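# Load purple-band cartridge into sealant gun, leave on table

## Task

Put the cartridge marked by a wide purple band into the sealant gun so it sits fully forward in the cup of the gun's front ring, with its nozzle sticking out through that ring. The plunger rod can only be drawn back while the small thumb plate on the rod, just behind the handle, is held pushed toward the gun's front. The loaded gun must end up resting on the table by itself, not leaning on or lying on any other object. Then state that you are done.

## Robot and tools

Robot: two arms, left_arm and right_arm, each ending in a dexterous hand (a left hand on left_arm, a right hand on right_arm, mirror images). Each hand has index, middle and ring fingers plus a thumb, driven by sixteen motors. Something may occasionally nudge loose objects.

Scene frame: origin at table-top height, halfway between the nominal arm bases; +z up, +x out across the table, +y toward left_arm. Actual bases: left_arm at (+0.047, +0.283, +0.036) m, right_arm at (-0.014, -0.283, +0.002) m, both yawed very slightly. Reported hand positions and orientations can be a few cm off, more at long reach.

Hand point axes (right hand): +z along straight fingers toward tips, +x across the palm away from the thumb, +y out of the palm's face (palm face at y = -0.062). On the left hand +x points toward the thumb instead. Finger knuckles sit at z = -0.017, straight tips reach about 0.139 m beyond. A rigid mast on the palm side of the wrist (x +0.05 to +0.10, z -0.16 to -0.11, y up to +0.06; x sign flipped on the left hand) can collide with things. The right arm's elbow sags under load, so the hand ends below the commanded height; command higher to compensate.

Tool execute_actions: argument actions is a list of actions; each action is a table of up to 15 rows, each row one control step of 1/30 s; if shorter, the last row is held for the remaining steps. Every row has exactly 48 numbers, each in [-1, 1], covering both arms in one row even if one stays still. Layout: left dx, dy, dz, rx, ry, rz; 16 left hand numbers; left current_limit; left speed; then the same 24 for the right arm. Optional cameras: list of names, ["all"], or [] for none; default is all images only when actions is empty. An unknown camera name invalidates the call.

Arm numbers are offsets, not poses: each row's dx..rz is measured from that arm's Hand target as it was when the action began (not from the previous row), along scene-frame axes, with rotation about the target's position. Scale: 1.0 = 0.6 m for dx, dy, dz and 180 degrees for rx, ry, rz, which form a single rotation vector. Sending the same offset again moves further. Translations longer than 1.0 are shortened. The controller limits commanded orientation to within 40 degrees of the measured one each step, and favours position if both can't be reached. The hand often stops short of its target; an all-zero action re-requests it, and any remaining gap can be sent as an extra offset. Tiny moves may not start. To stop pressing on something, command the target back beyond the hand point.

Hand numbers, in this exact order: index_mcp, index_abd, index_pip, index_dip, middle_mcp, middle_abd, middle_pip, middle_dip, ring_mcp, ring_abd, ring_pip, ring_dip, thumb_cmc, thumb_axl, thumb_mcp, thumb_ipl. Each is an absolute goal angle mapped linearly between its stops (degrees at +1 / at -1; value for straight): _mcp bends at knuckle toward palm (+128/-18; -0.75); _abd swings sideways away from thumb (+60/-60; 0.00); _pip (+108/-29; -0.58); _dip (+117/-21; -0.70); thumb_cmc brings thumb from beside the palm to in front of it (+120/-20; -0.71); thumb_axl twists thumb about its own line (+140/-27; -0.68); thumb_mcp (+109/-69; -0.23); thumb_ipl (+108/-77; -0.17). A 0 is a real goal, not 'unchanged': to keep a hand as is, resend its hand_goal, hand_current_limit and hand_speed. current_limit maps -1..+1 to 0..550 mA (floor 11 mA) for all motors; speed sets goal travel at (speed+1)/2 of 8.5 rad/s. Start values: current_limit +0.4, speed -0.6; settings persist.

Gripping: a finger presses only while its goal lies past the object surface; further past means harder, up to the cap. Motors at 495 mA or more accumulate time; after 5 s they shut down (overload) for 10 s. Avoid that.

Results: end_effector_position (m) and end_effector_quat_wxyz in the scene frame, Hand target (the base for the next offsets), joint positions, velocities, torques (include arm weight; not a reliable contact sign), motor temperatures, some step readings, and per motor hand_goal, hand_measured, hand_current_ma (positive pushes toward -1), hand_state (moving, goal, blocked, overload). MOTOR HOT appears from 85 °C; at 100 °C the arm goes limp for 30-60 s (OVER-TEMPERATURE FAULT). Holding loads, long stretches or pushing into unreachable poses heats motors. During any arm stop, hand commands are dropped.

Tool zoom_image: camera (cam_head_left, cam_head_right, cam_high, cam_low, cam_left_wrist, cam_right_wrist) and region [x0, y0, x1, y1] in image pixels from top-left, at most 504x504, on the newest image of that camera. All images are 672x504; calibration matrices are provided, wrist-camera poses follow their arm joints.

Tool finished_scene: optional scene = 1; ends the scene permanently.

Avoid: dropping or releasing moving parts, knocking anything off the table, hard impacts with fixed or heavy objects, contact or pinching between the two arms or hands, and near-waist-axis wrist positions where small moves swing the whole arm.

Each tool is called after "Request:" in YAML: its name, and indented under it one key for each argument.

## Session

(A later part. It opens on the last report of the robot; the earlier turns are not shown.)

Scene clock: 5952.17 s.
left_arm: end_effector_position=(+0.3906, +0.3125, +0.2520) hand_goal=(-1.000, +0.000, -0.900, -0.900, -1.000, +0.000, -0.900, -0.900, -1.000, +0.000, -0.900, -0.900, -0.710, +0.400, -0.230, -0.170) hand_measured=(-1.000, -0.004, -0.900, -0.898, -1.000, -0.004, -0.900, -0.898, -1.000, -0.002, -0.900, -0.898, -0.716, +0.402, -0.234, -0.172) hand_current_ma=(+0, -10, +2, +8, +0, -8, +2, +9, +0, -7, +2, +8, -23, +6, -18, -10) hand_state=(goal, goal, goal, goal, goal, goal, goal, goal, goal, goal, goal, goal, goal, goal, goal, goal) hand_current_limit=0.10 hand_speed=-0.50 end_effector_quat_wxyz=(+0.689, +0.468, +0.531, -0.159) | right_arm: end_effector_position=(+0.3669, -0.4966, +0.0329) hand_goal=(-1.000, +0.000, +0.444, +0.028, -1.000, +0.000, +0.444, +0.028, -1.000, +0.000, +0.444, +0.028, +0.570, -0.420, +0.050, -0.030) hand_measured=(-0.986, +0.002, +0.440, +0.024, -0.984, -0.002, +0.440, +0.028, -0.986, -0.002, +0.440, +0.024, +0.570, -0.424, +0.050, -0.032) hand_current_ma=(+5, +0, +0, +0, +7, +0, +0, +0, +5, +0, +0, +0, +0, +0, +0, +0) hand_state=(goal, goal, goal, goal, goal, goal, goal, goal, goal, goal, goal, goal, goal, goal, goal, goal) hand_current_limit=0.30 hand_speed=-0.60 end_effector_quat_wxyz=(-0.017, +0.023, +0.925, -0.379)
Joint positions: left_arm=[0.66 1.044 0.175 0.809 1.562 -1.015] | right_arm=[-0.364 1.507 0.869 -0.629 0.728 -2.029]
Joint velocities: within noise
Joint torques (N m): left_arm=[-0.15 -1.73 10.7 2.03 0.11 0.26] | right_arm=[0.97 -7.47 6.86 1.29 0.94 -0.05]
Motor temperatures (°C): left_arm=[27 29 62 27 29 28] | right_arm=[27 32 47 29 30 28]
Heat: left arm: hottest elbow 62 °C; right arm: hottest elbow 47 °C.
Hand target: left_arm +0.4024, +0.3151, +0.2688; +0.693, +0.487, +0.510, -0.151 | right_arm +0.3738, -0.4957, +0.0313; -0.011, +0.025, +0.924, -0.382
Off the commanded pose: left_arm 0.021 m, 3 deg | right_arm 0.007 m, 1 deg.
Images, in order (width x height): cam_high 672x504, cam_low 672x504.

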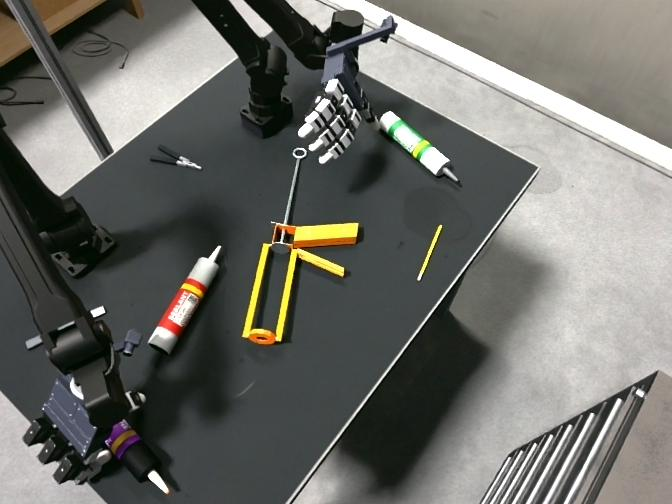

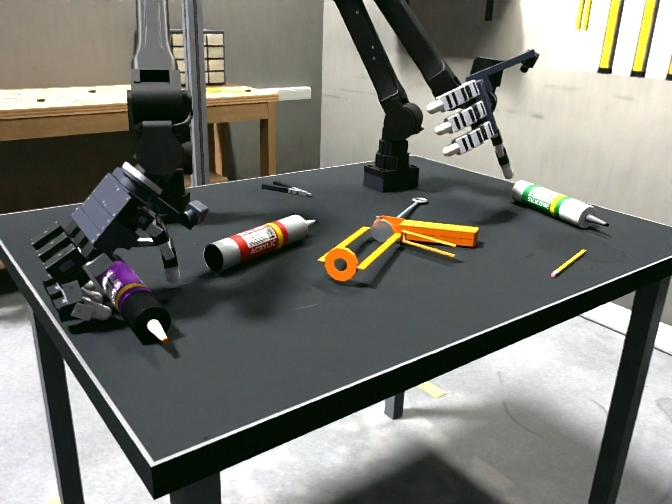

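Request:
execute_actions:
  actions:
    - [[0,0,0,0,0,0,-1,0,-0.9,-0.9,-1,0,-0.9,-0.9,-1,0,-0.9,-0.9,-0.71,0.4,-0.23,-0.17,0.1,-0.5,0.017,0,0,0,0,0,-1,0,0.444,0.028,-1,0,0.444,0.028,-1,0,0.444,0.028,0.57,-0.42,0.05,-0.03,0.3,-0.6]]
  cameras: []

Request:
execute_actions:
  actions:
    - [[0,0,0,0,0,0,-1,0,-0.9,-0.9,-1,0,-0.9,-0.9,-1,0,-0.9,-0.9,-0.71,0.4,-0.23,-0.17,0.1,-0.5,0,0,0,0,0,0,-0.72,0,0.444,0.028,-0.7,0,0.444,0.028,-0.7,0,0.444,0.028,0.57,-0.42,0.15,-0.03,0.3,-0.8]]
    - [[0,0,0,0,0,0,-1,0,-0.9,-0.9,-1,0,-0.9,-0.9,-1,0,-0.9,-0.9,-0.71,0.4,-0.23,-0.17,0.1,-0.5,0,0,0,0,0,0,-0.62,0,0.444,0.028,-0.59,0,0.444,0.028,-0.57,0,0.444,0.028,0.57,-0.42,0.25,-0.03,0.4,-0.85]]
    - [[0,0,0,0,0,0,-1,0,-0.9,-0.9,-1,0,-0.9,-0.9,-1,0,-0.9,-0.9,-0.71,0.4,-0.23,-0.17,0.1,-0.5,0,0,0,0,0,0,-0.62,0,0.444,0.028,-0.58,0,0.444,0.028,-0.55,0,0.444,0.028,0.57,-0.42,0.4,-0.03,0.5,-0.85]]
    - [[0,0,0,0,0,0,-1,0,-0.9,-0.9,-1,0,-0.9,-0.9,-1,0,-0.9,-0.9,-0.71,0.4,-0.23,-0.17,0.1,-0.5,0,0,0,0,0,0,-0.62,0,0.444,0.028,-0.58,0,0.444,0.028,-0.55,0,0.444,0.028,0.57,-0.42,0.42,-0.03,0.5,-0.85]]
  cameras: ["cam_low", "cam_high", "cam_head_left"]

Scene clock: 5968.50 s.
left_arm: end_effector_position=(+0.3906, +0.3125, +0.2520) hand_goal=(-1.000, +0.000, -0.900, -0.900, -1.000, +0.000, -0.900, -0.900, -1.000, +0.000, -0.900, -0.900, -0.710, +0.400, -0.230, -0.170) hand_measured=(-1.000, -0.004, -0.900, -0.898, -1.000, -0.004, -0.900, -0.898, -1.000, -0.002, -0.900, -0.898, -0.716, +0.402, -0.234, -0.172) hand_current_ma=(+0, -10, +2, +8, +0, -8, +2, +9, +0, -7, +2, +8, -23, +6, -18, -10) hand_state=(goal, goal, goal, goal, goal, goal, goal, goal, goal, goal, goal, goal, goal, goal, goal, goal) hand_current_limit=0.10 hand_speed=-0.50 end_effector_quat_wxyz=(+0.689, +0.468, +0.531, -0.159) | right_arm: end_effector_position=(+0.3681, -0.4950, +0.0297) hand_goal=(-1.000, +0.000, +0.444, +0.028, -1.000, +0.000, +0.444, +0.028, -1.000, +0.000, +0.444, +0.028, +0.570, -0.420, +0.050, -0.030) hand_measured=(-0.990, +0.002, +0.454, +0.036, -0.984, -0.002, +0.440, +0.028, -0.986, -0.002, +0.440, +0.024, +0.570, -0.422, +0.050, -0.032) hand_current_ma=(+3, +0, +3, +2, +7, +0, +0, +0, +5, +0, +0, +0, +0, +0, +0, +0) hand_state=(goal, goal, goal, goal, goal, goal, goal, goal, goal, goal, goal, goal, goal, goal, goal, goal) hand_current_limit=0.30 hand_speed=-0.60 end_effector_quat_wxyz=(-0.018, +0.025, +0.924, -0.381)
Joint positions: left_arm=[0.66 1.044 0.175 0.809 1.562 -1.015] | right_arm=[-0.356 1.517 0.869 -0.629 0.736 -2.015]
Joint torques (N m): left_arm=[-0.26 -1.49 10.7 2.03 0.11 0.24] | right_arm=[1.2 -6.59 8.81 0.81 0.77 -0.08]
Motor temperatures (°C): left_arm=[27 29 62 27 29 28] | right_arm=[27 32 47 29 30 28]
Heat: left arm: hottest elbow 62 °C; right arm: hottest elbow 47 °C.
Hand target: left_arm +0.4024, +0.3151, +0.2688; +0.693, +0.487, +0.510, -0.151 | right_arm +0.3840, -0.4957, +0.0314; -0.011, +0.025, +0.924, -0.382
Off the commanded pose: left_arm 0.021 m, 3 deg | right_arm 0.016 m, 1 deg.
joint sent to its limit (left arm) — joint 5 (wrist yaw), upper limit. The joint targets still meet the commanded pose.
Step readings (end_effector_position of left_arm | right_arm):
0: (+0.3906, +0.3125, +0.2520) | (+0.3669, -0.4966, +0.0329)
1: (+0.3906, +0.3125, +0.2520) | (+0.3669, -0.4966, +0.0329)
2: (+0.3906, +0.3125, +0.2520) | (+0.3670, -0.4965, +0.0327)
4: (+0.3906, +0.3125, +0.2520) | (+0.3674, -0.4956, +0.0317)
8: (+0.3906, +0.3125, +0.2520) | (+0.3678, -0.4950, +0.0298)
15: (+0.3906, +0.3125, +0.2520) | (+0.3680, -0.4950, +0.0297)
No camera images: "cameras" was empty.

Scene clock: 5970.70 s.
left_arm: end_effector_position=(+0.3906, +0.3125, +0.2520) hand_goal=(-1.000, +0.000, -0.900, -0.900, -1.000, +0.000, -0.900, -0.900, -1.000, +0.000, -0.900, -0.900, -0.710, +0.400, -0.230, -0.170) hand_measured=(-1.000, -0.004, -0.900, -0.898, -1.000, -0.004, -0.900, -0.898, -1.000, -0.002, -0.900, -0.898, -0.716, +0.402, -0.234, -0.172) hand_current_ma=(+0, -10, +2, +8, +0, -8, +2, +9, +0, -7, +2, +8, -23, +6, -18, -10) hand_state=(goal, goal, goal, goal, goal, goal, goal, goal, goal, goal, goal, goal, goal, goal, goal, goal) hand_current_limit=0.10 hand_speed=-0.50 end_effector_quat_wxyz=(+0.689, +0.468, +0.531, -0.159) | right_arm: end_effector_position=(+0.3694, -0.4985, +0.0305) hand_goal=(-0.620, +0.000, +0.444, +0.028, -0.580, +0.000, +0.444, +0.028, -0.550, +0.000, +0.444, +0.028, +0.570, -0.420, +0.420, -0.030) hand_measured=(-0.696, +0.002, +0.424, +0.026, -0.658, -0.002, +0.424, +0.022, -0.616, -0.002, +0.422, +0.022, +0.550, -0.420, +0.150, -0.060) hand_current_ma=(-117, +0, -9, +0, -123, +0, -9, -1, -91, +0, -11, -1, -10, +0, -412, -31) hand_state=(blocked, goal, goal, goal, blocked, goal, blocked, goal, blocked, goal, blocked, goal, blocked, goal, blocked, blocked) hand_current_limit=0.50 hand_speed=-0.85 end_effector_quat_wxyz=(-0.020, +0.030, +0.921, -0.387)
Joint positions: left_arm=[0.66 1.044 0.175 0.809 1.562 -1.015] | right_arm=[-0.356 1.522 0.874 -0.629 0.75 -2.007]
Joint torques (N m): left_arm=[-0.38 -1.79 10.7 2 0.1 0.2] | right_arm=[1.14 -7 8.46 0.8 0.18 -0.15]
Motor temperatures (°C): left_arm=[27 29 62 27 29 28] | right_arm=[27 32 47 29 30 28]
Heat: left arm: hottest elbow 62 °C; right arm: hottest elbow 47 °C.
Hand target: left_arm +0.4024, +0.3151, +0.2688; +0.693, +0.487, +0.510, -0.151 | right_arm +0.3840, -0.4958, +0.0313; -0.011, +0.025, +0.924, -0.382
Off the commanded pose: left_arm 0.021 m, 3 deg | right_arm 0.015 m, 1 deg.
joint sent to its limit (left arm) — joint 5 (wrist yaw), upper limit. The joint targets still meet the commanded pose.
Step readings (end_effector_position of left_arm | right_arm):
0: (+0.3906, +0.3125, +0.2520) | (+0.3681, -0.4950, +0.0297)
1: (+0.3906, +0.3125, +0.2520) | (+0.3680, -0.4951, +0.0297)
2: (+0.3906, +0.3125, +0.2520) | (+0.3680, -0.4954, +0.0298)
4: (+0.3906, +0.3125, +0.2520) | (+0.3684, -0.4958, +0.0300)
8: (+0.3906, +0.3125, +0.2520) | (+0.3686, -0.4961, +0.0297)
15: (+0.3906, +0.3125, +0.2520) | (+0.3686, -0.4965, +0.0290)
16: (+0.3906, +0.3125, +0.2520) | (+0.3687, -0.4967, +0.0292)
17: (+0.3906, +0.3125, +0.2520) | (+0.3688, -0.4969, +0.0294)
19: (+0.3906, +0.3125, +0.2520) | (+0.3691, -0.4973, +0.0297)
23: (+0.3906, +0.3125, +0.2520) | (+0.3695, -0.4983, +0.0304)
30: (+0.3906, +0.3125, +0.2520) | (+0.3695, -0.4984, +0.0304)
31: (+0.3906, +0.3125, +0.2520) | (+0.3695, -0.4984, +0.0305)
32: (+0.3906, +0.3125, +0.2520) | (+0.3694, -0.4985, +0.0305)
34: (+0.3906, +0.3125, +0.2520) | (+0.3694, -0.4985, +0.0305)
38: (+0.3906, +0.3125, +0.2520) | (+0.3694, -0.4985, +0.0305)
45: (+0.3906, +0.3125, +0.2520) | (+0.3694, -0.4985, +0.0305)
46: (+0.3906, +0.3125, +0.2520) | (+0.3694, -0.4985, +0.0305)
47: (+0.3906, +0.3125, +0.2520) | (+0.3694, -0.4985, +0.0305)
49: (+0.3906, +0.3125, +0.2520) | (+0.3694, -0.4985, +0.0305)
53: (+0.3906, +0.3125, +0.2520) | (+0.3694, -0.4985, +0.0305)
60: (+0.3906, +0.3125, +0.2520) | (+0.3694, -0.4985, +0.0305)
Images, in order (width x height): cam_head_left 672x504, cam_high 672x504, cam_low 672x504.

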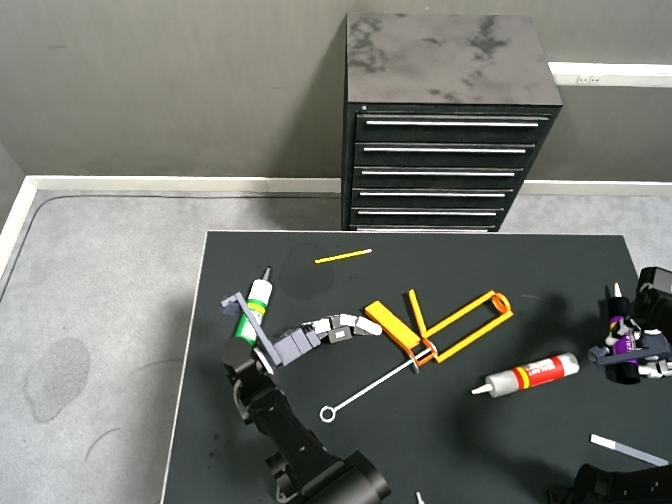

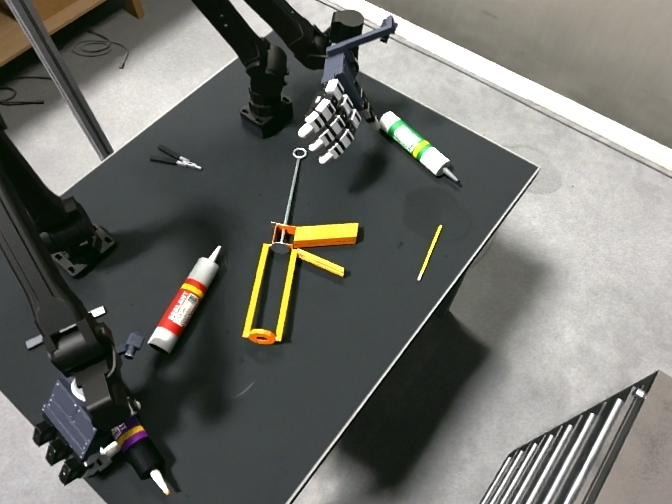

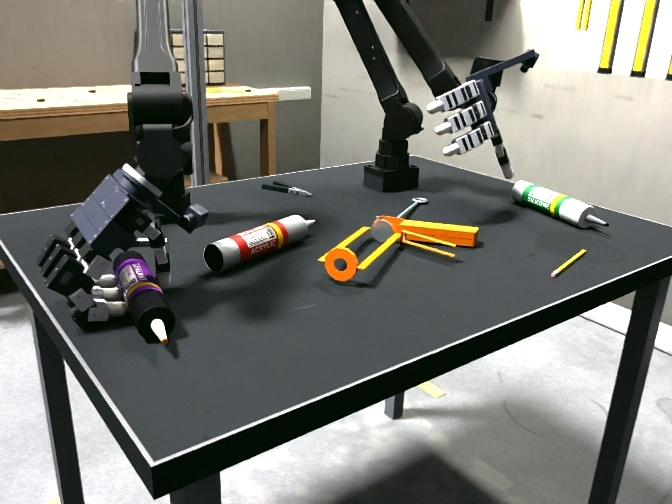

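Request:
execute_actions:
  actions:
    - [[0,0,0,0,0,0,-1,0,-0.9,-0.9,-1,0,-0.9,-0.9,-1,0,-0.9,-0.9,-0.71,0.4,-0.23,-0.17,0.1,-0.5,0.005,0,0.03,0,0,0,-0.62,0,0.444,0.028,-0.58,0,0.444,0.028,-0.55,0,0.444,0.028,0.57,-0.42,0.42,-0.03,0.5,-0.85]]
    - [[0,0,0,0,0,0,-1,0,-0.9,-0.9,-1,0,-0.9,-0.9,-1,0,-0.9,-0.9,-0.71,0.4,-0.23,-0.17,0.1,-0.5,0.005,0,0.03,0,0,0,-0.62,0,0.444,0.028,-0.58,0,0.444,0.028,-0.55,0,0.444,0.028,0.57,-0.42,0.42,-0.03,0.5,-0.85]]
    - [[0,0,0,0,0,0,-1,0,-0.9,-0.9,-1,0,-0.9,-0.9,-1,0,-0.9,-0.9,-0.71,0.4,-0.23,-0.17,0.1,-0.5,0.005,0,0.03,0,0,0,-0.62,0,0.444,0.028,-0.58,0,0.444,0.028,-0.55,0,0.444,0.028,0.57,-0.42,0.42,-0.03,0.5,-0.85]]
  cameras: ["cam_low", "cam_high", "cam_head_left"]

Scene clock: 5980.93 s.
left_arm: end_effector_position=(+0.3906, +0.3125, +0.2520) hand_goal=(-1.000, +0.000, -0.900, -0.900, -1.000, +0.000, -0.900, -0.900, -1.000, +0.000, -0.900, -0.900, -0.710, +0.400, -0.230, -0.170) hand_measured=(-1.000, -0.004, -0.900, -0.898, -1.000, -0.004, -0.900, -0.898, -1.000, -0.002, -0.900, -0.898, -0.716, +0.402, -0.234, -0.172) hand_current_ma=(+0, -10, +2, +8, +0, -8, +2, +9, +0, -7, +2, +8, -23, +6, -18, -10) hand_state=(goal, goal, goal, goal, goal, goal, goal, goal, goal, goal, goal, goal, goal, goal, goal, goal) hand_current_limit=0.10 hand_speed=-0.50 end_effector_quat_wxyz=(+0.689, +0.468, +0.531, -0.159) | right_arm: end_effector_position=(+0.3649, -0.4896, +0.0514) hand_goal=(-0.620, +0.000, +0.444, +0.028, -0.580, +0.000, +0.444, +0.028, -0.550, +0.000, +0.444, +0.028, +0.570, -0.420, +0.420, -0.030) hand_measured=(-0.686, -0.002, +0.418, +0.020, -0.640, -0.002, +0.420, +0.018, -0.588, -0.002, +0.420, +0.020, +0.540, -0.418, +0.150, -0.068) hand_current_ma=(-93, +0, -15, -2, -74, +0, -13, -3, -34, +0, -12, -2, -21, +0, -412, -51) hand_state=(blocked, goal, blocked, goal, blocked, goal, blocked, goal, blocked, goal, blocked, goal, blocked, goal, blocked, blocked) hand_current_limit=0.50 hand_speed=-0.85 end_effector_quat_wxyz=(-0.049, +0.013, +0.928, -0.368)
Joint positions: left_arm=[0.66 1.044 0.175 0.809 1.562 -1.015] | right_arm=[-0.348 1.507 0.939 -0.788 0.736 -2.002]
Joint torques (N m): left_arm=[-0.44 -2.26 10.69 1.99 0.12 0.29] | right_arm=[1.03 -10.7 10.77 0.39 0.79 -0.12]
Motor temperatures (°C): left_arm=[27 29 63 27 29 28] | right_arm=[27 33 48 29 29 28]
Heat: left arm: hottest elbow 63 °C; right arm: hottest elbow 48 °C.
Hand target: left_arm +0.4024, +0.3151, +0.2688; +0.693, +0.487, +0.510, -0.151 | right_arm +0.3929, -0.4957, +0.0853; -0.011, +0.025, +0.924, -0.382
Off the commanded pose: left_arm 0.021 m, 3 deg | right_arm 0.044 m, 5 deg.
joint sent to its limit (left arm) — joint 5 (wrist yaw), upper limit. The joint targets still meet the commanded pose.
Step readings (end_effector_position of left_arm | right_arm):
0: (+0.3906, +0.3125, +0.2520) | (+0.3694, -0.4985, +0.0305)
1: (+0.3906, +0.3125, +0.2520) | (+0.3696, -0.4986, +0.0306)
2: (+0.3906, +0.3125, +0.2520) | (+0.3697, -0.4986, +0.0309)
4: (+0.3906, +0.3125, +0.2520) | (+0.3694, -0.4981, +0.0319)
8: (+0.3906, +0.3125, +0.2520) | (+0.3687, -0.4962, +0.0329)
15: (+0.3906, +0.3125, +0.2520) | (+0.3679, -0.4953, +0.0332)
16: (+0.3906, +0.3125, +0.2520) | (+0.3679, -0.4953, +0.0333)
17: (+0.3906, +0.3125, +0.2520) | (+0.3678, -0.4949, +0.0337)
19: (+0.3906, +0.3125, +0.2520) | (+0.3666, -0.4937, +0.0349)
23: (+0.3906, +0.3125, +0.2520) | (+0.3645, -0.4915, +0.0362)
30: (+0.3906, +0.3125, +0.2520) | (+0.3632, -0.4903, +0.0368)
31: (+0.3906, +0.3125, +0.2520) | (+0.3632, -0.4903, +0.0369)
32: (+0.3906, +0.3125, +0.2520) | (+0.3630, -0.4900, +0.0373)
34: (+0.3906, +0.3125, +0.2520) | (+0.3624, -0.4895, +0.0395)
38: (+0.3906, +0.3125, +0.2520) | (+0.3626, -0.4892, +0.0454)
45: (+0.3906, +0.3125, +0.2520) | (+0.3655, -0.4899, +0.0515)
Images, in order (width x height): cam_head_left 672x504, cam_high 672x504, cam_low 672x504.

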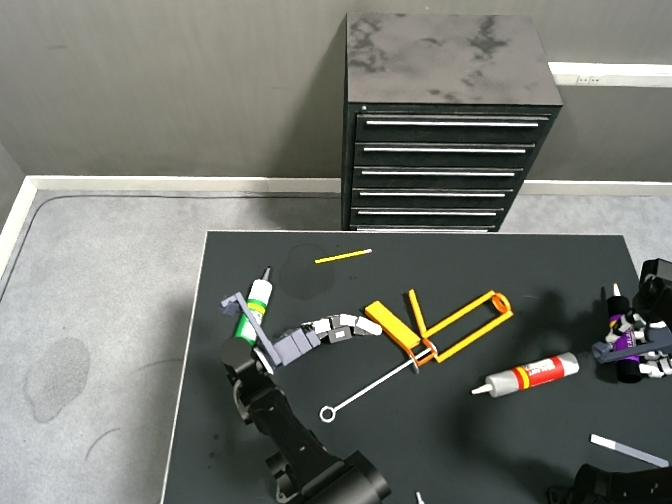

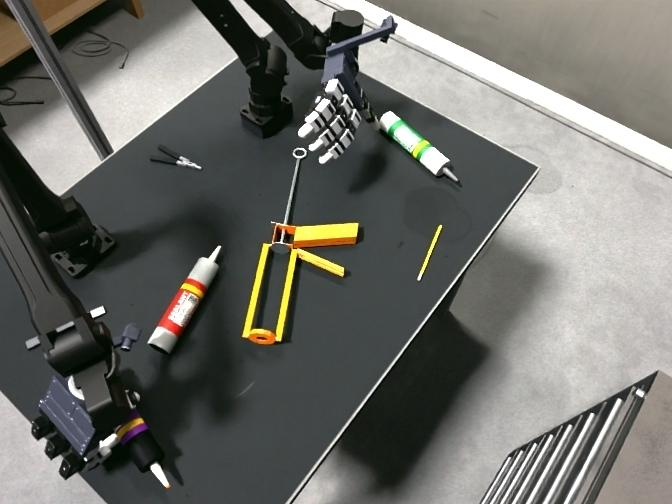

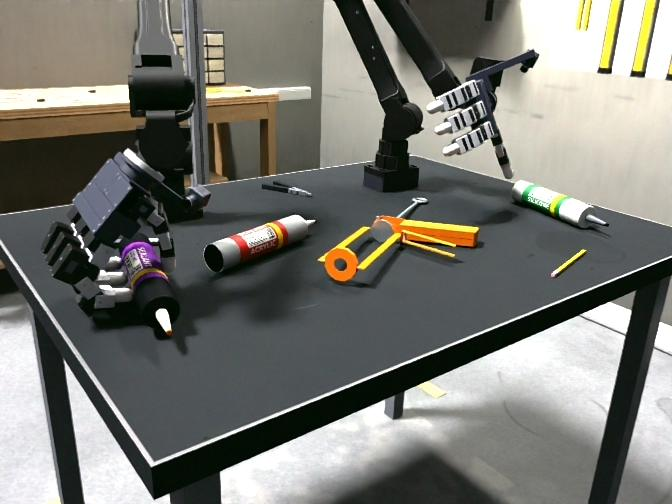

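Request:
execute_actions:
  actions:
    - [[0,0,0,0,0,0,-1,0,-0.9,-0.9,-1,0,-0.9,-0.9,-1,0,-0.9,-0.9,-0.71,0.4,-0.23,-0.17,0.1,-0.5,0.0,0,0.03,0,0,0,-0.62,0,0.444,0.028,-0.58,0,0.444,0.028,-0.55,0,0.444,0.028,0.57,-0.42,0.42,-0.03,0.5,-0.85]]
    - [[0,0,0,0,0,0,-1,0,-0.9,-0.9,-1,0,-0.9,-0.9,-1,0,-0.9,-0.9,-0.71,0.4,-0.23,-0.17,0.1,-0.5,0.0,0,0.03,0,0,0,-0.62,0,0.444,0.028,-0.58,0,0.444,0.028,-0.55,0,0.444,0.028,0.57,-0.42,0.42,-0.03,0.5,-0.85]]
  cameras: ["cam_low", "cam_high"]

Scene clock: 5990.17 s.
left_arm: end_effector_position=(+0.3906, +0.3125, +0.2520) hand_goal=(-1.000, +0.000, -0.900, -0.900, -1.000, +0.000, -0.900, -0.900, -1.000, +0.000, -0.900, -0.900, -0.710, +0.400, -0.230, -0.170) hand_measured=(-1.000, -0.004, -0.900, -0.898, -1.000, -0.004, -0.900, -0.898, -1.000, -0.002, -0.900, -0.898, -0.716, +0.402, -0.234, -0.172) hand_current_ma=(+0, -10, +2, +8, +0, -8, +2, +9, +0, -7, +2, +8, -23, +6, -18, -10) hand_state=(goal, goal, goal, goal, goal, goal, goal, goal, goal, goal, goal, goal, goal, goal, goal, goal) hand_current_limit=0.10 hand_speed=-0.50 end_effector_quat_wxyz=(+0.689, +0.468, +0.531, -0.159) | right_arm: end_effector_position=(+0.3669, -0.4903, +0.0861) hand_goal=(-0.620, +0.000, +0.444, +0.028, -0.580, +0.000, +0.444, +0.028, -0.550, +0.000, +0.444, +0.028, +0.570, -0.420, +0.420, -0.030) hand_measured=(-0.686, -0.002, +0.418, +0.018, -0.640, -0.002, +0.420, +0.018, -0.588, -0.002, +0.420, +0.020, +0.538, -0.418, +0.150, -0.068) hand_current_ma=(-93, +0, -16, -2, -74, +0, -13, -3, -34, +0, -12, -2, -21, +0, -412, -51) hand_state=(blocked, goal, blocked, goal, blocked, goal, blocked, goal, blocked, goal, blocked, goal, blocked, goal, blocked, blocked) hand_current_limit=0.50 hand_speed=-0.85 end_effector_quat_wxyz=(-0.049, +0.013, +0.929, -0.368)
Joint positions: left_arm=[0.66 1.044 0.175 0.809 1.562 -1.015] | right_arm=[-0.348 1.464 0.996 -0.889 0.736 -2.002]
Joint torques (N m): left_arm=[-0.15 -1.61 10.69 2.02 0.13 0.26] | right_arm=[1.08 -10.46 11.3 0.4 0.79 -0.12]
Motor temperatures (°C): left_arm=[27 29 63 27 29 28] | right_arm=[27 33 51 29 29 28]
Heat: left arm: hottest elbow 63 °C; right arm: hottest elbow 51 °C.
Hand target: left_arm +0.4024, +0.3151, +0.2688; +0.693, +0.487, +0.510, -0.151 | right_arm +0.3929, -0.4957, +0.1213; -0.011, +0.025, +0.924, -0.382
Off the commanded pose: left_arm 0.021 m, 3 deg | right_arm 0.044 m, 5 deg.
joint sent to its limit (left arm) — joint 5 (wrist yaw), upper limit. The joint targets still meet the commanded pose.
Step readings (end_effector_position of left_arm | right_arm):
0: (+0.3906, +0.3125, +0.2520) | (+0.3649, -0.4896, +0.0514)
1: (+0.3906, +0.3125, +0.2520) | (+0.3649, -0.4896, +0.0515)
2: (+0.3906, +0.3125, +0.2520) | (+0.3645, -0.4895, +0.0519)
4: (+0.3906, +0.3125, +0.2520) | (+0.3631, -0.4888, +0.0538)
8: (+0.3906, +0.3125, +0.2520) | (+0.3629, -0.4887, +0.0611)
15: (+0.3906, +0.3125, +0.2520) | (+0.3669, -0.4903, +0.0696)
16: (+0.3906, +0.3125, +0.2520) | (+0.3668, -0.4903, +0.0697)
17: (+0.3906, +0.3125, +0.2520) | (+0.3662, -0.4901, +0.0700)
19: (+0.3906, +0.3125, +0.2520) | (+0.3643, -0.4893, +0.0714)
23: (+0.3906, +0.3125, +0.2520) | (+0.3638, -0.4891, +0.0779)
30: (+0.3906, +0.3125, +0.2520) | (+0.3675, -0.4906, +0.0862)
Images, in order (width x height): cam_high 672x504, cam_low 672x504.

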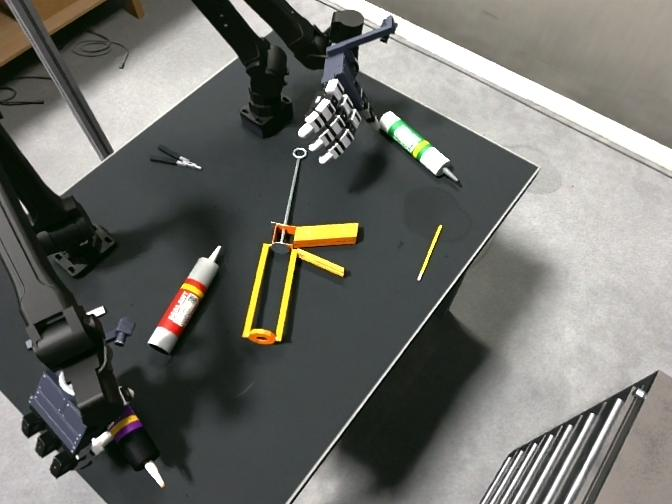

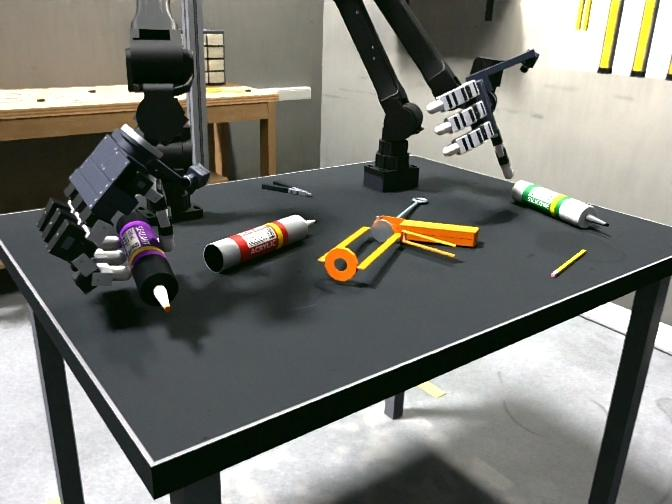

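Request:
execute_actions:
  actions:
    - [[0,0,0,0,0,0,-1,0,-0.9,-0.9,-1,0,-0.9,-0.9,-1,0,-0.9,-0.9,-0.71,0.4,-0.23,-0.17,0.1,-0.5,0.0,0.01,0.05,0,0,0,-0.62,0,0.444,0.028,-0.58,0,0.444,0.028,-0.55,0,0.444,0.028,0.57,-0.42,0.42,-0.03,0.5,-0.85]]
    - [[0,0,0,0,0,0,-1,0,-0.9,-0.9,-1,0,-0.9,-0.9,-1,0,-0.9,-0.9,-0.71,0.4,-0.23,-0.17,0.1,-0.5,0.0,0.02,0.05,0,0,0,-0.62,0,0.444,0.028,-0.58,0,0.444,0.028,-0.55,0,0.444,0.028,0.57,-0.42,0.42,-0.03,0.5,-0.85]]
    - [[0,0,0,0,0,0,-1,0,-0.9,-0.9,-1,0,-0.9,-0.9,-1,0,-0.9,-0.9,-0.71,0.4,-0.23,-0.17,0.1,-0.5,0.0,0.03,0.05,0,0,0,-0.62,0,0.444,0.028,-0.58,0,0.444,0.028,-0.55,0,0.444,0.028,0.57,-0.42,0.42,-0.03,0.5,-0.85]]
  cameras: ["cam_low", "cam_high", "cam_head_right"]

Scene clock: 6020.77 s.
left_arm: end_effector_position=(+0.3906, +0.3125, +0.2520) hand_goal=(-1.000, +0.000, -0.900, -0.900, -1.000, +0.000, -0.900, -0.900, -1.000, +0.000, -0.900, -0.900, -0.710, +0.400, -0.230, -0.170) hand_measured=(-1.000, -0.004, -0.900, -0.898, -1.000, -0.004, -0.900, -0.898, -1.000, -0.002, -0.900, -0.898, -0.716, +0.402, -0.234, -0.172) hand_current_ma=(+0, -10, +2, +8, +0, -8, +2, +9, +0, -7, +2, +8, -23, +6, -18, -10) hand_state=(goal, goal, goal, goal, goal, goal, goal, goal, goal, goal, goal, goal, goal, goal, goal, goal) hand_current_limit=0.10 hand_speed=-0.50 end_effector_quat_wxyz=(+0.689, +0.468, +0.531, -0.159) | right_arm: end_effector_position=(+0.3733, -0.4550, +0.1755) hand_goal=(-0.620, +0.000, +0.444, +0.028, -0.580, +0.000, +0.444, +0.028, -0.550, +0.000, +0.444, +0.028, +0.570, -0.420, +0.420, -0.030) hand_measured=(-0.686, -0.002, +0.416, +0.018, -0.638, -0.002, +0.418, +0.018, -0.586, -0.002, +0.420, +0.020, +0.538, -0.418, +0.150, -0.068) hand_current_ma=(-89, +0, -17, -2, -70, +0, -14, -3, -31, +0, -12, -2, -22, +0, -412, -52) hand_state=(blocked, goal, blocked, goal, blocked, goal, blocked, goal, blocked, goal, blocked, goal, blocked, goal, blocked, blocked) hand_current_limit=0.50 hand_speed=-0.85 end_effector_quat_wxyz=(-0.048, +0.008, +0.929, -0.368)
Joint positions: left_arm=[0.66 1.044 0.175 0.809 1.562 -1.015] | right_arm=[-0.26 1.379 1.16 -1.21 0.749 -1.899]
Joint torques (N m): left_arm=[0.5 -2.02 10.74 2.18 0.11 0.22] | right_arm=[0.67 -9.52 12.12 0.24 1.11 -0.05]
Motor temperatures (°C): left_arm=[27 29 63 27 29 28] | right_arm=[27 32 56 29 30 28]
Heat: left arm: hottest elbow 63 °C; right arm: hottest elbow 56 °C.
Hand target: left_arm +0.4024, +0.3151, +0.2688; +0.693, +0.487, +0.510, -0.151 | right_arm +0.3929, -0.4597, +0.2114; -0.011, +0.025, +0.924, -0.382
Off the commanded pose: left_arm 0.021 m, 3 deg | right_arm 0.041 m, 5 deg.
joint sent to its limit (left arm) — joint 5 (wrist yaw), upper limit. The joint targets still meet the commanded pose.
Step readings (end_effector_position of left_arm | right_arm):
0: (+0.3906, +0.3125, +0.2520) | (+0.3669, -0.4903, +0.0861)
1: (+0.3906, +0.3125, +0.2520) | (+0.3668, -0.4903, +0.0862)
2: (+0.3906, +0.3125, +0.2520) | (+0.3662, -0.4897, +0.0869)
4: (+0.3906, +0.3125, +0.2520) | (+0.3638, -0.4879, +0.0902)
8: (+0.3906, +0.3125, +0.2520) | (+0.3638, -0.4847, +0.1030)
15: (+0.3906, +0.3125, +0.2520) | (+0.3700, -0.4851, +0.1176)
16: (+0.3906, +0.3125, +0.2520) | (+0.3702, -0.4848, +0.1179)
17: (+0.3906, +0.3125, +0.2520) | (+0.3695, -0.4836, +0.1185)
19: (+0.3906, +0.3125, +0.2520) | (+0.3671, -0.4792, +0.1211)
23: (+0.3906, +0.3125, +0.2520) | (+0.3657, -0.4745, +0.1316)
30: (+0.3906, +0.3125, +0.2520) | (+0.3717, -0.4727, +0.1455)
31: (+0.3906, +0.3125, +0.2520) | (+0.3719, -0.4725, +0.1459)
32: (+0.3906, +0.3125, +0.2520) | (+0.3714, -0.4712, +0.1467)
34: (+0.3906, +0.3125, +0.2520) | (+0.3683, -0.4674, +0.1500)
38: (+0.3906, +0.3125, +0.2520) | (+0.3677, -0.4594, +0.1615)
45: (+0.3906, +0.3125, +0.2520) | (+0.3742, -0.4551, +0.1754)
Images, in order (width x height): cam_head_right 672x504, cam_high 672x504, cam_low 672x504.

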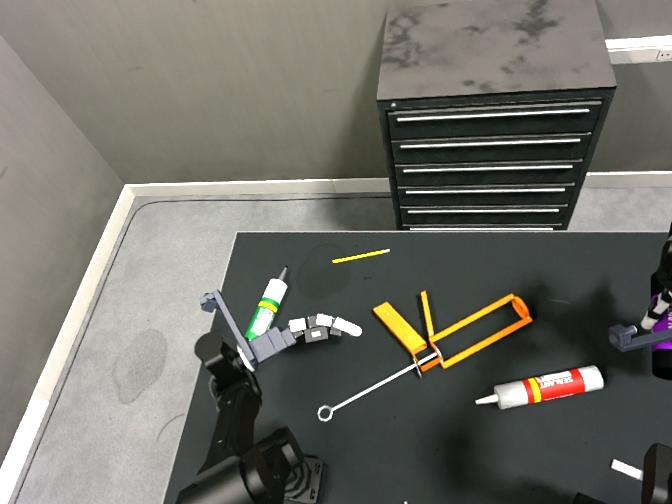

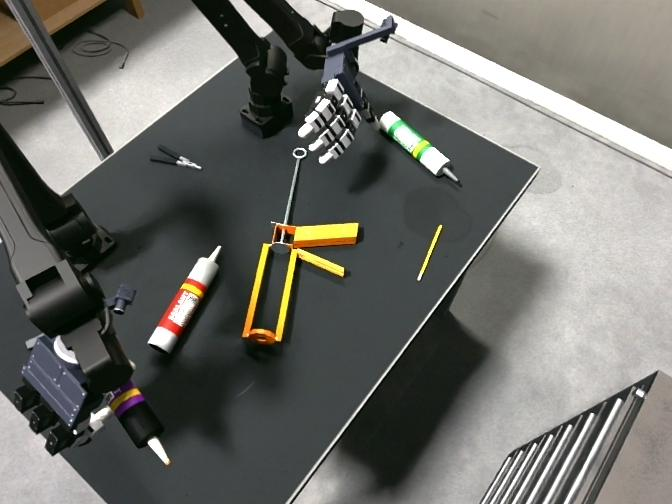

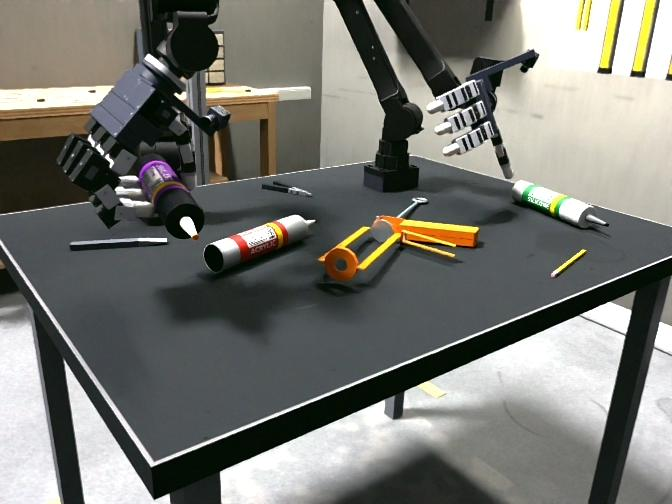

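Request:
execute_actions:
  actions:
    - [[0,0,0,0,0,0,-1,0,-0.9,-0.9,-1,0,-0.9,-0.9,-1,0,-0.9,-0.9,-0.71,0.4,-0.23,-0.17,0.1,-0.5,0.01,0.05,0.02,0,0,-0.03,-0.62,0,0.444,0.028,-0.58,0,0.444,0.028,-0.55,0,0.444,0.028,0.57,-0.42,0.42,-0.03,0.5,-0.85]]
    - [[0,0,0,0,0,0,-1,0,-0.9,-0.9,-1,0,-0.9,-0.9,-1,0,-0.9,-0.9,-0.71,0.4,-0.23,-0.17,0.1,-0.5,0.02,0.113,0.015,0,0,-0.06,-0.62,0,0.444,0.028,-0.58,0,0.444,0.028,-0.55,0,0.444,0.028,0.57,-0.42,0.42,-0.03,0.5,-0.85]]
    - [[0,0,0,0,0,0,-1,0,-0.9,-0.9,-1,0,-0.9,-0.9,-1,0,-0.9,-0.9,-0.71,0.4,-0.23,-0.17,0.1,-0.5,0.02,0.113,0.01,0,0,-0.06,-0.62,0,0.444,0.028,-0.58,0,0.444,0.028,-0.55,0,0.444,0.028,0.57,-0.42,0.42,-0.03,0.5,-0.85]]
  cameras: ["cam_low", "cam_high", "cam_head_right"]

Scene clock: 6034.23 s.
left_arm: end_effector_position=(+0.3906, +0.3125, +0.2520) hand_goal=(-1.000, +0.000, -0.900, -0.900, -1.000, +0.000, -0.900, -0.900, -1.000, +0.000, -0.900, -0.900, -0.710, +0.400, -0.230, -0.170) hand_measured=(-1.000, -0.004, -0.900, -0.898, -1.000, -0.004, -0.900, -0.898, -1.000, -0.002, -0.900, -0.898, -0.716, +0.402, -0.234, -0.172) hand_current_ma=(+0, -10, +2, +8, +0, -8, +2, +9, +0, -7, +2, +8, -23, +6, -18, -10) hand_state=(goal, goal, goal, goal, goal, goal, goal, goal, goal, goal, goal, goal, goal, goal, goal, goal) hand_current_limit=0.10 hand_speed=-0.50 end_effector_quat_wxyz=(+0.689, +0.468, +0.531, -0.159) | right_arm: end_effector_position=(+0.4134, -0.2908, +0.2072) hand_goal=(-0.620, +0.000, +0.444, +0.028, -0.580, +0.000, +0.444, +0.028, -0.550, +0.000, +0.444, +0.028, +0.570, -0.420, +0.420, -0.030) hand_measured=(-0.680, -0.002, +0.412, +0.018, -0.634, -0.002, +0.416, +0.018, -0.584, -0.002, +0.420, +0.020, +0.538, -0.418, +0.150, -0.070) hand_current_ma=(-78, +0, -21, -3, -63, +0, -16, -3, -26, +0, -12, -2, -22, +0, -412, -58) hand_state=(blocked, goal, blocked, goal, blocked, goal, blocked, goal, blocked, goal, blocked, goal, blocked, goal, blocked, blocked) hand_current_limit=0.50 hand_speed=-0.85 end_effector_quat_wxyz=(-0.010, +0.178, +0.932, -0.316)
Joint positions: left_arm=[0.66 1.044 0.175 0.809 1.562 -1.015] | right_arm=[0.127 1.445 1.312 -1.669 0.606 -1.022]
Joint torques (N m): left_arm=[0.09 -1.85 10.82 2.11 0.12 0.25] | right_arm=[-0.38 -10.7 10.22 -0.49 0.65 0.03]
Motor temperatures (°C): left_arm=[27 29 63 27 29 28] | right_arm=[27 32 55 29 30 28]
Heat: left arm: hottest elbow 63 °C; right arm: hottest elbow 55 °C.
Hand target: left_arm +0.4024, +0.3151, +0.2688; +0.693, +0.487, +0.510, -0.151 | right_arm +0.4230, -0.2941, +0.2384; -0.100, +0.240, +0.892, -0.369
Off the commanded pose: left_arm 0.021 m, 3 deg | right_arm 0.033 m, 15 deg.
joint sent to its limit (left arm) — joint 5 (wrist yaw), upper limit. The joint targets still meet the commanded pose.
joint sent to its limit (right arm) — joint 4 (wrist pitch), lower limit. The joint targets are off in orientation, not in position.
Step readings (end_effector_position of left_arm | right_arm):
0: (+0.3906, +0.3125, +0.2520) | (+0.3733, -0.4550, +0.1755)
1: (+0.3906, +0.3125, +0.2520) | (+0.3731, -0.4551, +0.1755)
2: (+0.3906, +0.3125, +0.2520) | (+0.3728, -0.4533, +0.1765)
4: (+0.3906, +0.3125, +0.2520) | (+0.3691, -0.4488, +0.1803)
8: (+0.3906, +0.3125, +0.2520) | (+0.3711, -0.4330, +0.1900)
15: (+0.3906, +0.3125, +0.2520) | (+0.3791, -0.4236, +0.2006)
16: (+0.3906, +0.3125, +0.2520) | (+0.3792, -0.4238, +0.2007)
17: (+0.3906, +0.3125, +0.2520) | (+0.3784, -0.4208, +0.2007)
19: (+0.3906, +0.3125, +0.2520) | (+0.3759, -0.4120, +0.2021)
23: (+0.3906, +0.3125, +0.2520) | (+0.3786, -0.3759, +0.2051)
30: (+0.3906, +0.3125, +0.2520) | (+0.3919, -0.3538, +0.2080)
31: (+0.3906, +0.3125, +0.2520) | (+0.3925, -0.3542, +0.2081)
32: (+0.3906, +0.3125, +0.2520) | (+0.3932, -0.3514, +0.2076)
34: (+0.3906, +0.3125, +0.2520) | (+0.3960, -0.3423, +0.2063)
38: (+0.3906, +0.3125, +0.2520) | (+0.4045, -0.3106, +0.2056)
45: (+0.3906, +0.3125, +0.2520) | (+0.4107, -0.2884, +0.2064)
Images, in order (width x height): cam_head_right 672x504, cam_high 672x504, cam_low 672x504.

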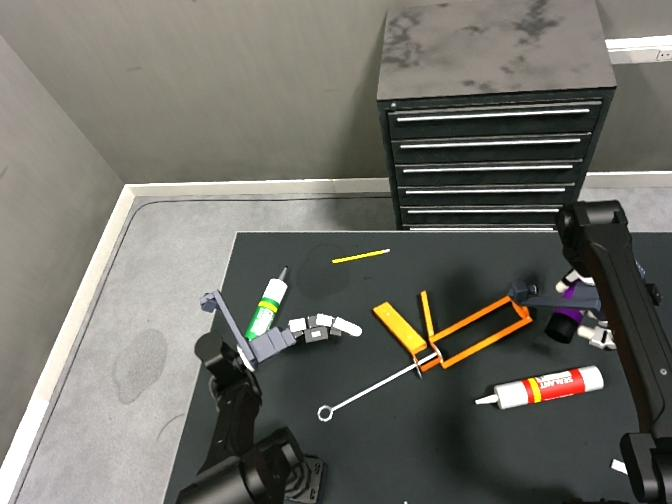

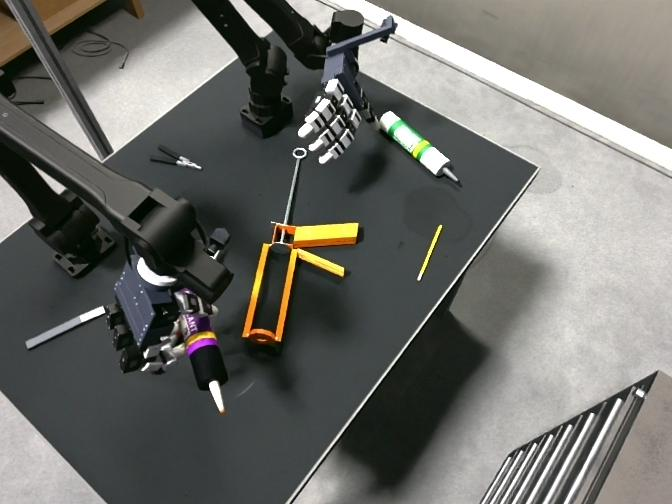

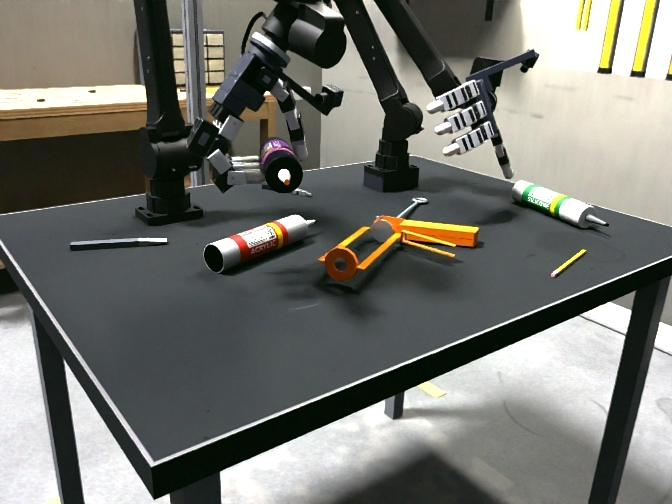

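Request:
zoom_image:
  camera: "cam_high"
  region: [100, 240, 280, 430]

Request:
zoom_image:
  camera: "cam_low"
  region: [200, 80, 400, 300]

Scaled by 2.653 from the camera's 672x504 image, which has a finer 960x720 frame.

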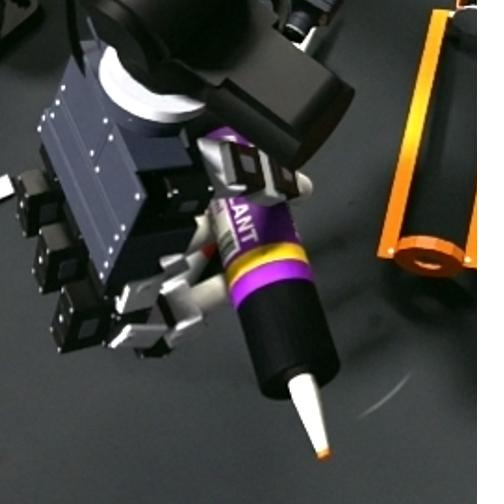

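Scaled by 2.291 from the camera's 672x504 image, which has a finer 960x720 frame.

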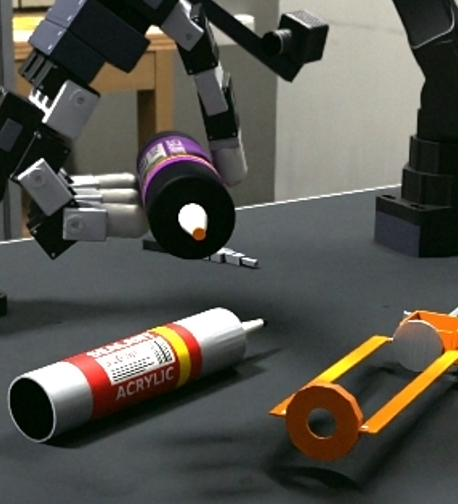

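Request:
execute_actions:
  actions:
    - [[0,0,0,0,0,0,-1,0,-0.9,-0.9,-1,0,-0.9,-0.9,-1,0,-0.9,-0.9,-0.71,0.4,-0.23,-0.17,0.1,-0.5,-0.028,0.1,0.0,0.04,0.004,-0.035,-0.62,0,0.444,0.028,-0.58,0,0.444,0.028,-0.55,0,0.444,0.028,0.57,-0.42,0.42,-0.03,0.5,-0.85]]
    - [[0,0,0,0,0,0,-1,0,-0.9,-0.9,-1,0,-0.9,-0.9,-1,0,-0.9,-0.9,-0.71,0.4,-0.23,-0.17,0.1,-0.5,-0.028,0.127,-0.02,0.046,0.004,-0.04,-0.62,0,0.444,0.028,-0.58,0,0.444,0.028,-0.55,0,0.444,0.028,0.57,-0.42,0.42,-0.03,0.5,-0.85]]
    - [[0,0,0,0,0,0,-1,0,-0.9,-0.9,-1,0,-0.9,-0.9,-1,0,-0.9,-0.9,-0.71,0.4,-0.23,-0.17,0.1,-0.5,-0.028,0.127,-0.02,0.053,0.004,-0.046,-0.62,0,0.444,0.028,-0.58,0,0.444,0.028,-0.55,0,0.444,0.028,0.57,-0.42,0.42,-0.03,0.5,-0.85]]
  cameras: ["cam_low", "cam_high", "cam_head_right"]

Scene clock: 6140.63 s.
left_arm: end_effector_position=(+0.3906, +0.3125, +0.2520) hand_goal=(-1.000, +0.000, -0.900, -0.900, -1.000, +0.000, -0.900, -0.900, -1.000, +0.000, -0.900, -0.900, -0.710, +0.400, -0.230, -0.170) hand_measured=(-1.000, -0.004, -0.900, -0.898, -1.000, -0.004, -0.900, -0.898, -1.000, -0.002, -0.900, -0.898, -0.716, +0.402, -0.234, -0.172) hand_current_ma=(+0, -10, +2, +8, +0, -8, +2, +9, +0, -7, +2, +8, -23, +6, -18, -10) hand_state=(goal, goal, goal, goal, goal, goal, goal, goal, goal, goal, goal, goal, goal, goal, goal, goal) hand_current_limit=0.10 hand_speed=-0.50 end_effector_quat_wxyz=(+0.689, +0.468, +0.531, -0.159) | right_arm: end_effector_position=(+0.3651, -0.0823, +0.2008) hand_goal=(-0.620, +0.000, +0.444, +0.028, -0.580, +0.000, +0.444, +0.028, -0.550, +0.000, +0.444, +0.028, +0.570, -0.420, +0.420, -0.030) hand_measured=(-0.680, -0.002, +0.408, +0.016, -0.634, -0.002, +0.416, +0.018, -0.584, -0.002, +0.420, +0.020, +0.536, -0.420, +0.150, -0.070) hand_current_ma=(-78, +0, -26, -4, -63, +0, -17, -3, -26, +0, -12, -1, -24, +0, -413, -58) hand_state=(blocked, goal, blocked, goal, blocked, goal, blocked, goal, blocked, goal, blocked, goal, blocked, goal, blocked, blocked) hand_current_limit=0.50 hand_speed=-0.85 end_effector_quat_wxyz=(-0.133, +0.377, +0.915, -0.046)
Joint positions: left_arm=[0.66 1.044 0.175 0.809 1.562 -1.015] | right_arm=[0.439 1.408 1.256 -1.672 -0.125 -0.395]
Joint torques (N m): left_arm=[-0.26 -1.49 10.69 2.15 0.09 0.24] | right_arm=[-0.38 -8.06 9.06 -0.35 -0.49 -0.16]
Motor temperatures (°C): left_arm=[27 29 63 27 28 28] | right_arm=[27 33 53 29 29 28]
Heat: left arm: hottest elbow 63 °C; right arm: hottest elbow 53 °C.
Hand target: left_arm +0.4024, +0.3151, +0.2688; +0.693, +0.487, +0.510, -0.151 | right_arm +0.3726, -0.0817, +0.2145; -0.233, +0.369, +0.888, -0.147
Off the commanded pose: left_arm 0.021 m, 3 deg | right_arm 0.016 m, 17 deg.
joint sent to its limit (left arm) — joint 5 (wrist yaw), upper limit. The joint targets still meet the commanded pose.
joint sent to its limit (right arm) — joint 4 (wrist pitch), lower limit. The joint targets are off in orientation, not in position.
Step readings (end_effector_position of left_arm | right_arm):
0: (+0.3906, +0.3125, +0.2520) | (+0.4134, -0.2909, +0.2072)
1: (+0.3906, +0.3125, +0.2520) | (+0.4134, -0.2903, +0.2072)
2: (+0.3906, +0.3125, +0.2520) | (+0.4130, -0.2868, +0.2070)
4: (+0.3906, +0.3125, +0.2520) | (+0.4114, -0.2733, +0.2073)
8: (+0.3906, +0.3125, +0.2520) | (+0.4058, -0.2466, +0.2139)
15: (+0.3906, +0.3125, +0.2520) | (+0.4039, -0.2318, +0.2214)
16: (+0.3906, +0.3125, +0.2520) | (+0.4037, -0.2312, +0.2207)
17: (+0.3906, +0.3125, +0.2520) | (+0.4028, -0.2262, +0.2196)
19: (+0.3906, +0.3125, +0.2520) | (+0.3986, -0.2115, +0.2157)
23: (+0.3906, +0.3125, +0.2520) | (+0.3863, -0.1742, +0.2071)
30: (+0.3906, +0.3125, +0.2520) | (+0.3825, -0.1528, +0.2065)
31: (+0.3906, +0.3125, +0.2520) | (+0.3829, -0.1527, +0.2066)
32: (+0.3906, +0.3125, +0.2520) | (+0.3822, -0.1478, +0.2070)
34: (+0.3906, +0.3125, +0.2520) | (+0.3795, -0.1329, +0.2087)
38: (+0.3906, +0.3125, +0.2520) | (+0.3682, -0.0975, +0.2099)
45: (+0.3906, +0.3125, +0.2520) | (+0.3625, -0.0788, +0.2025)
Images, in order (width x height): cam_head_right 672x504, cam_high 672x504, cam_low 672x504.

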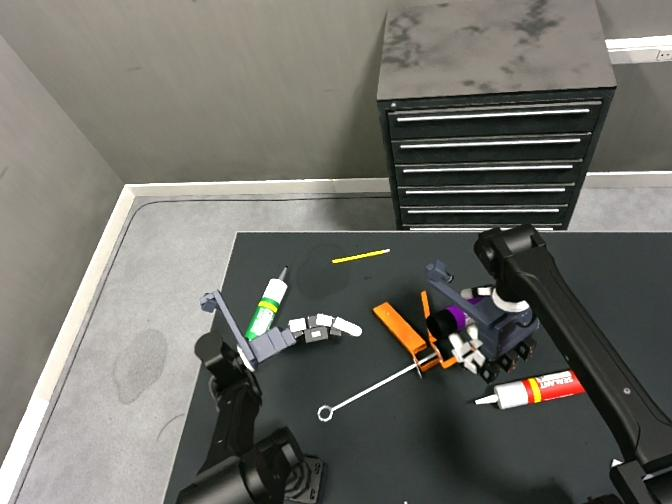

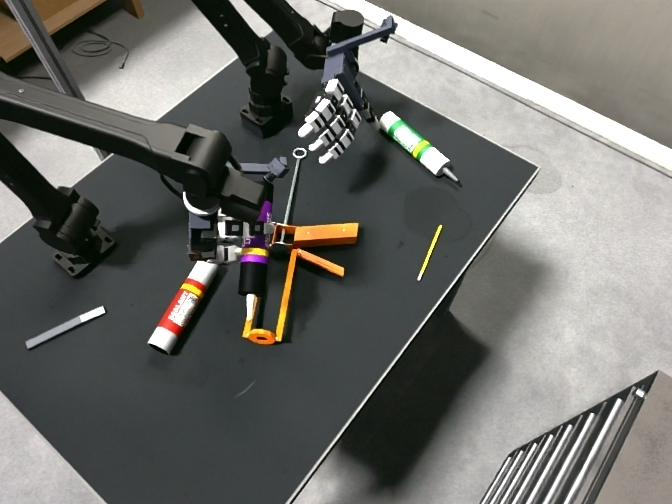

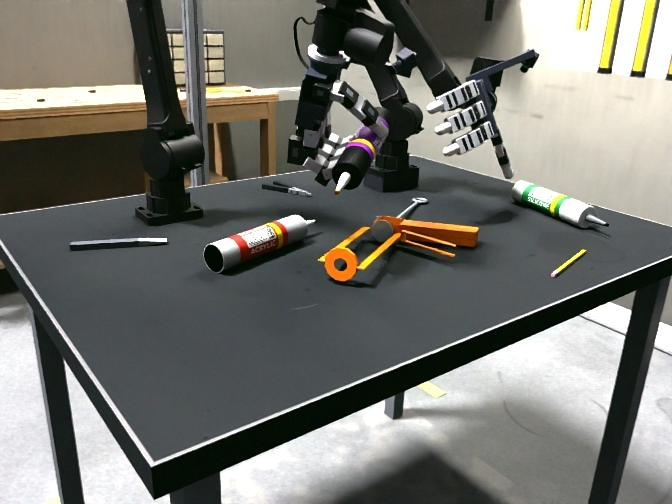

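Request:
zoom_image:
  camera: "cam_high"
  region: [170, 180, 320, 350]

Request:
zoom_image:
  camera: "cam_low"
  region: [280, 90, 440, 300]

Scaled by 2.965 from the camera's 672x504 image, which has a finer 960x720 frame.

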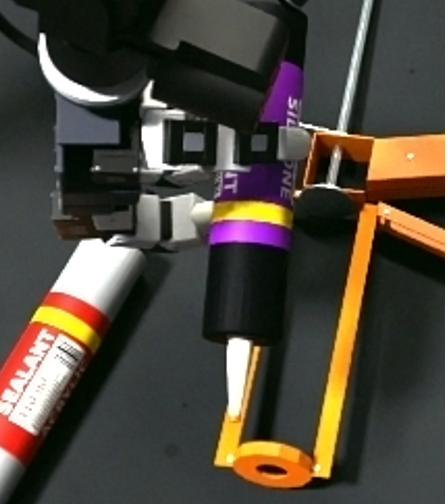

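Scaled by 2.400 from the camera's 672x504 image, which has a finer 960x720 frame.

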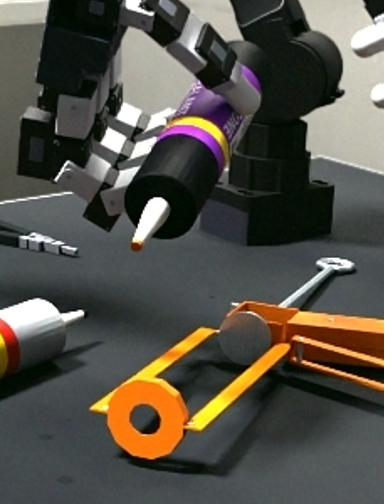

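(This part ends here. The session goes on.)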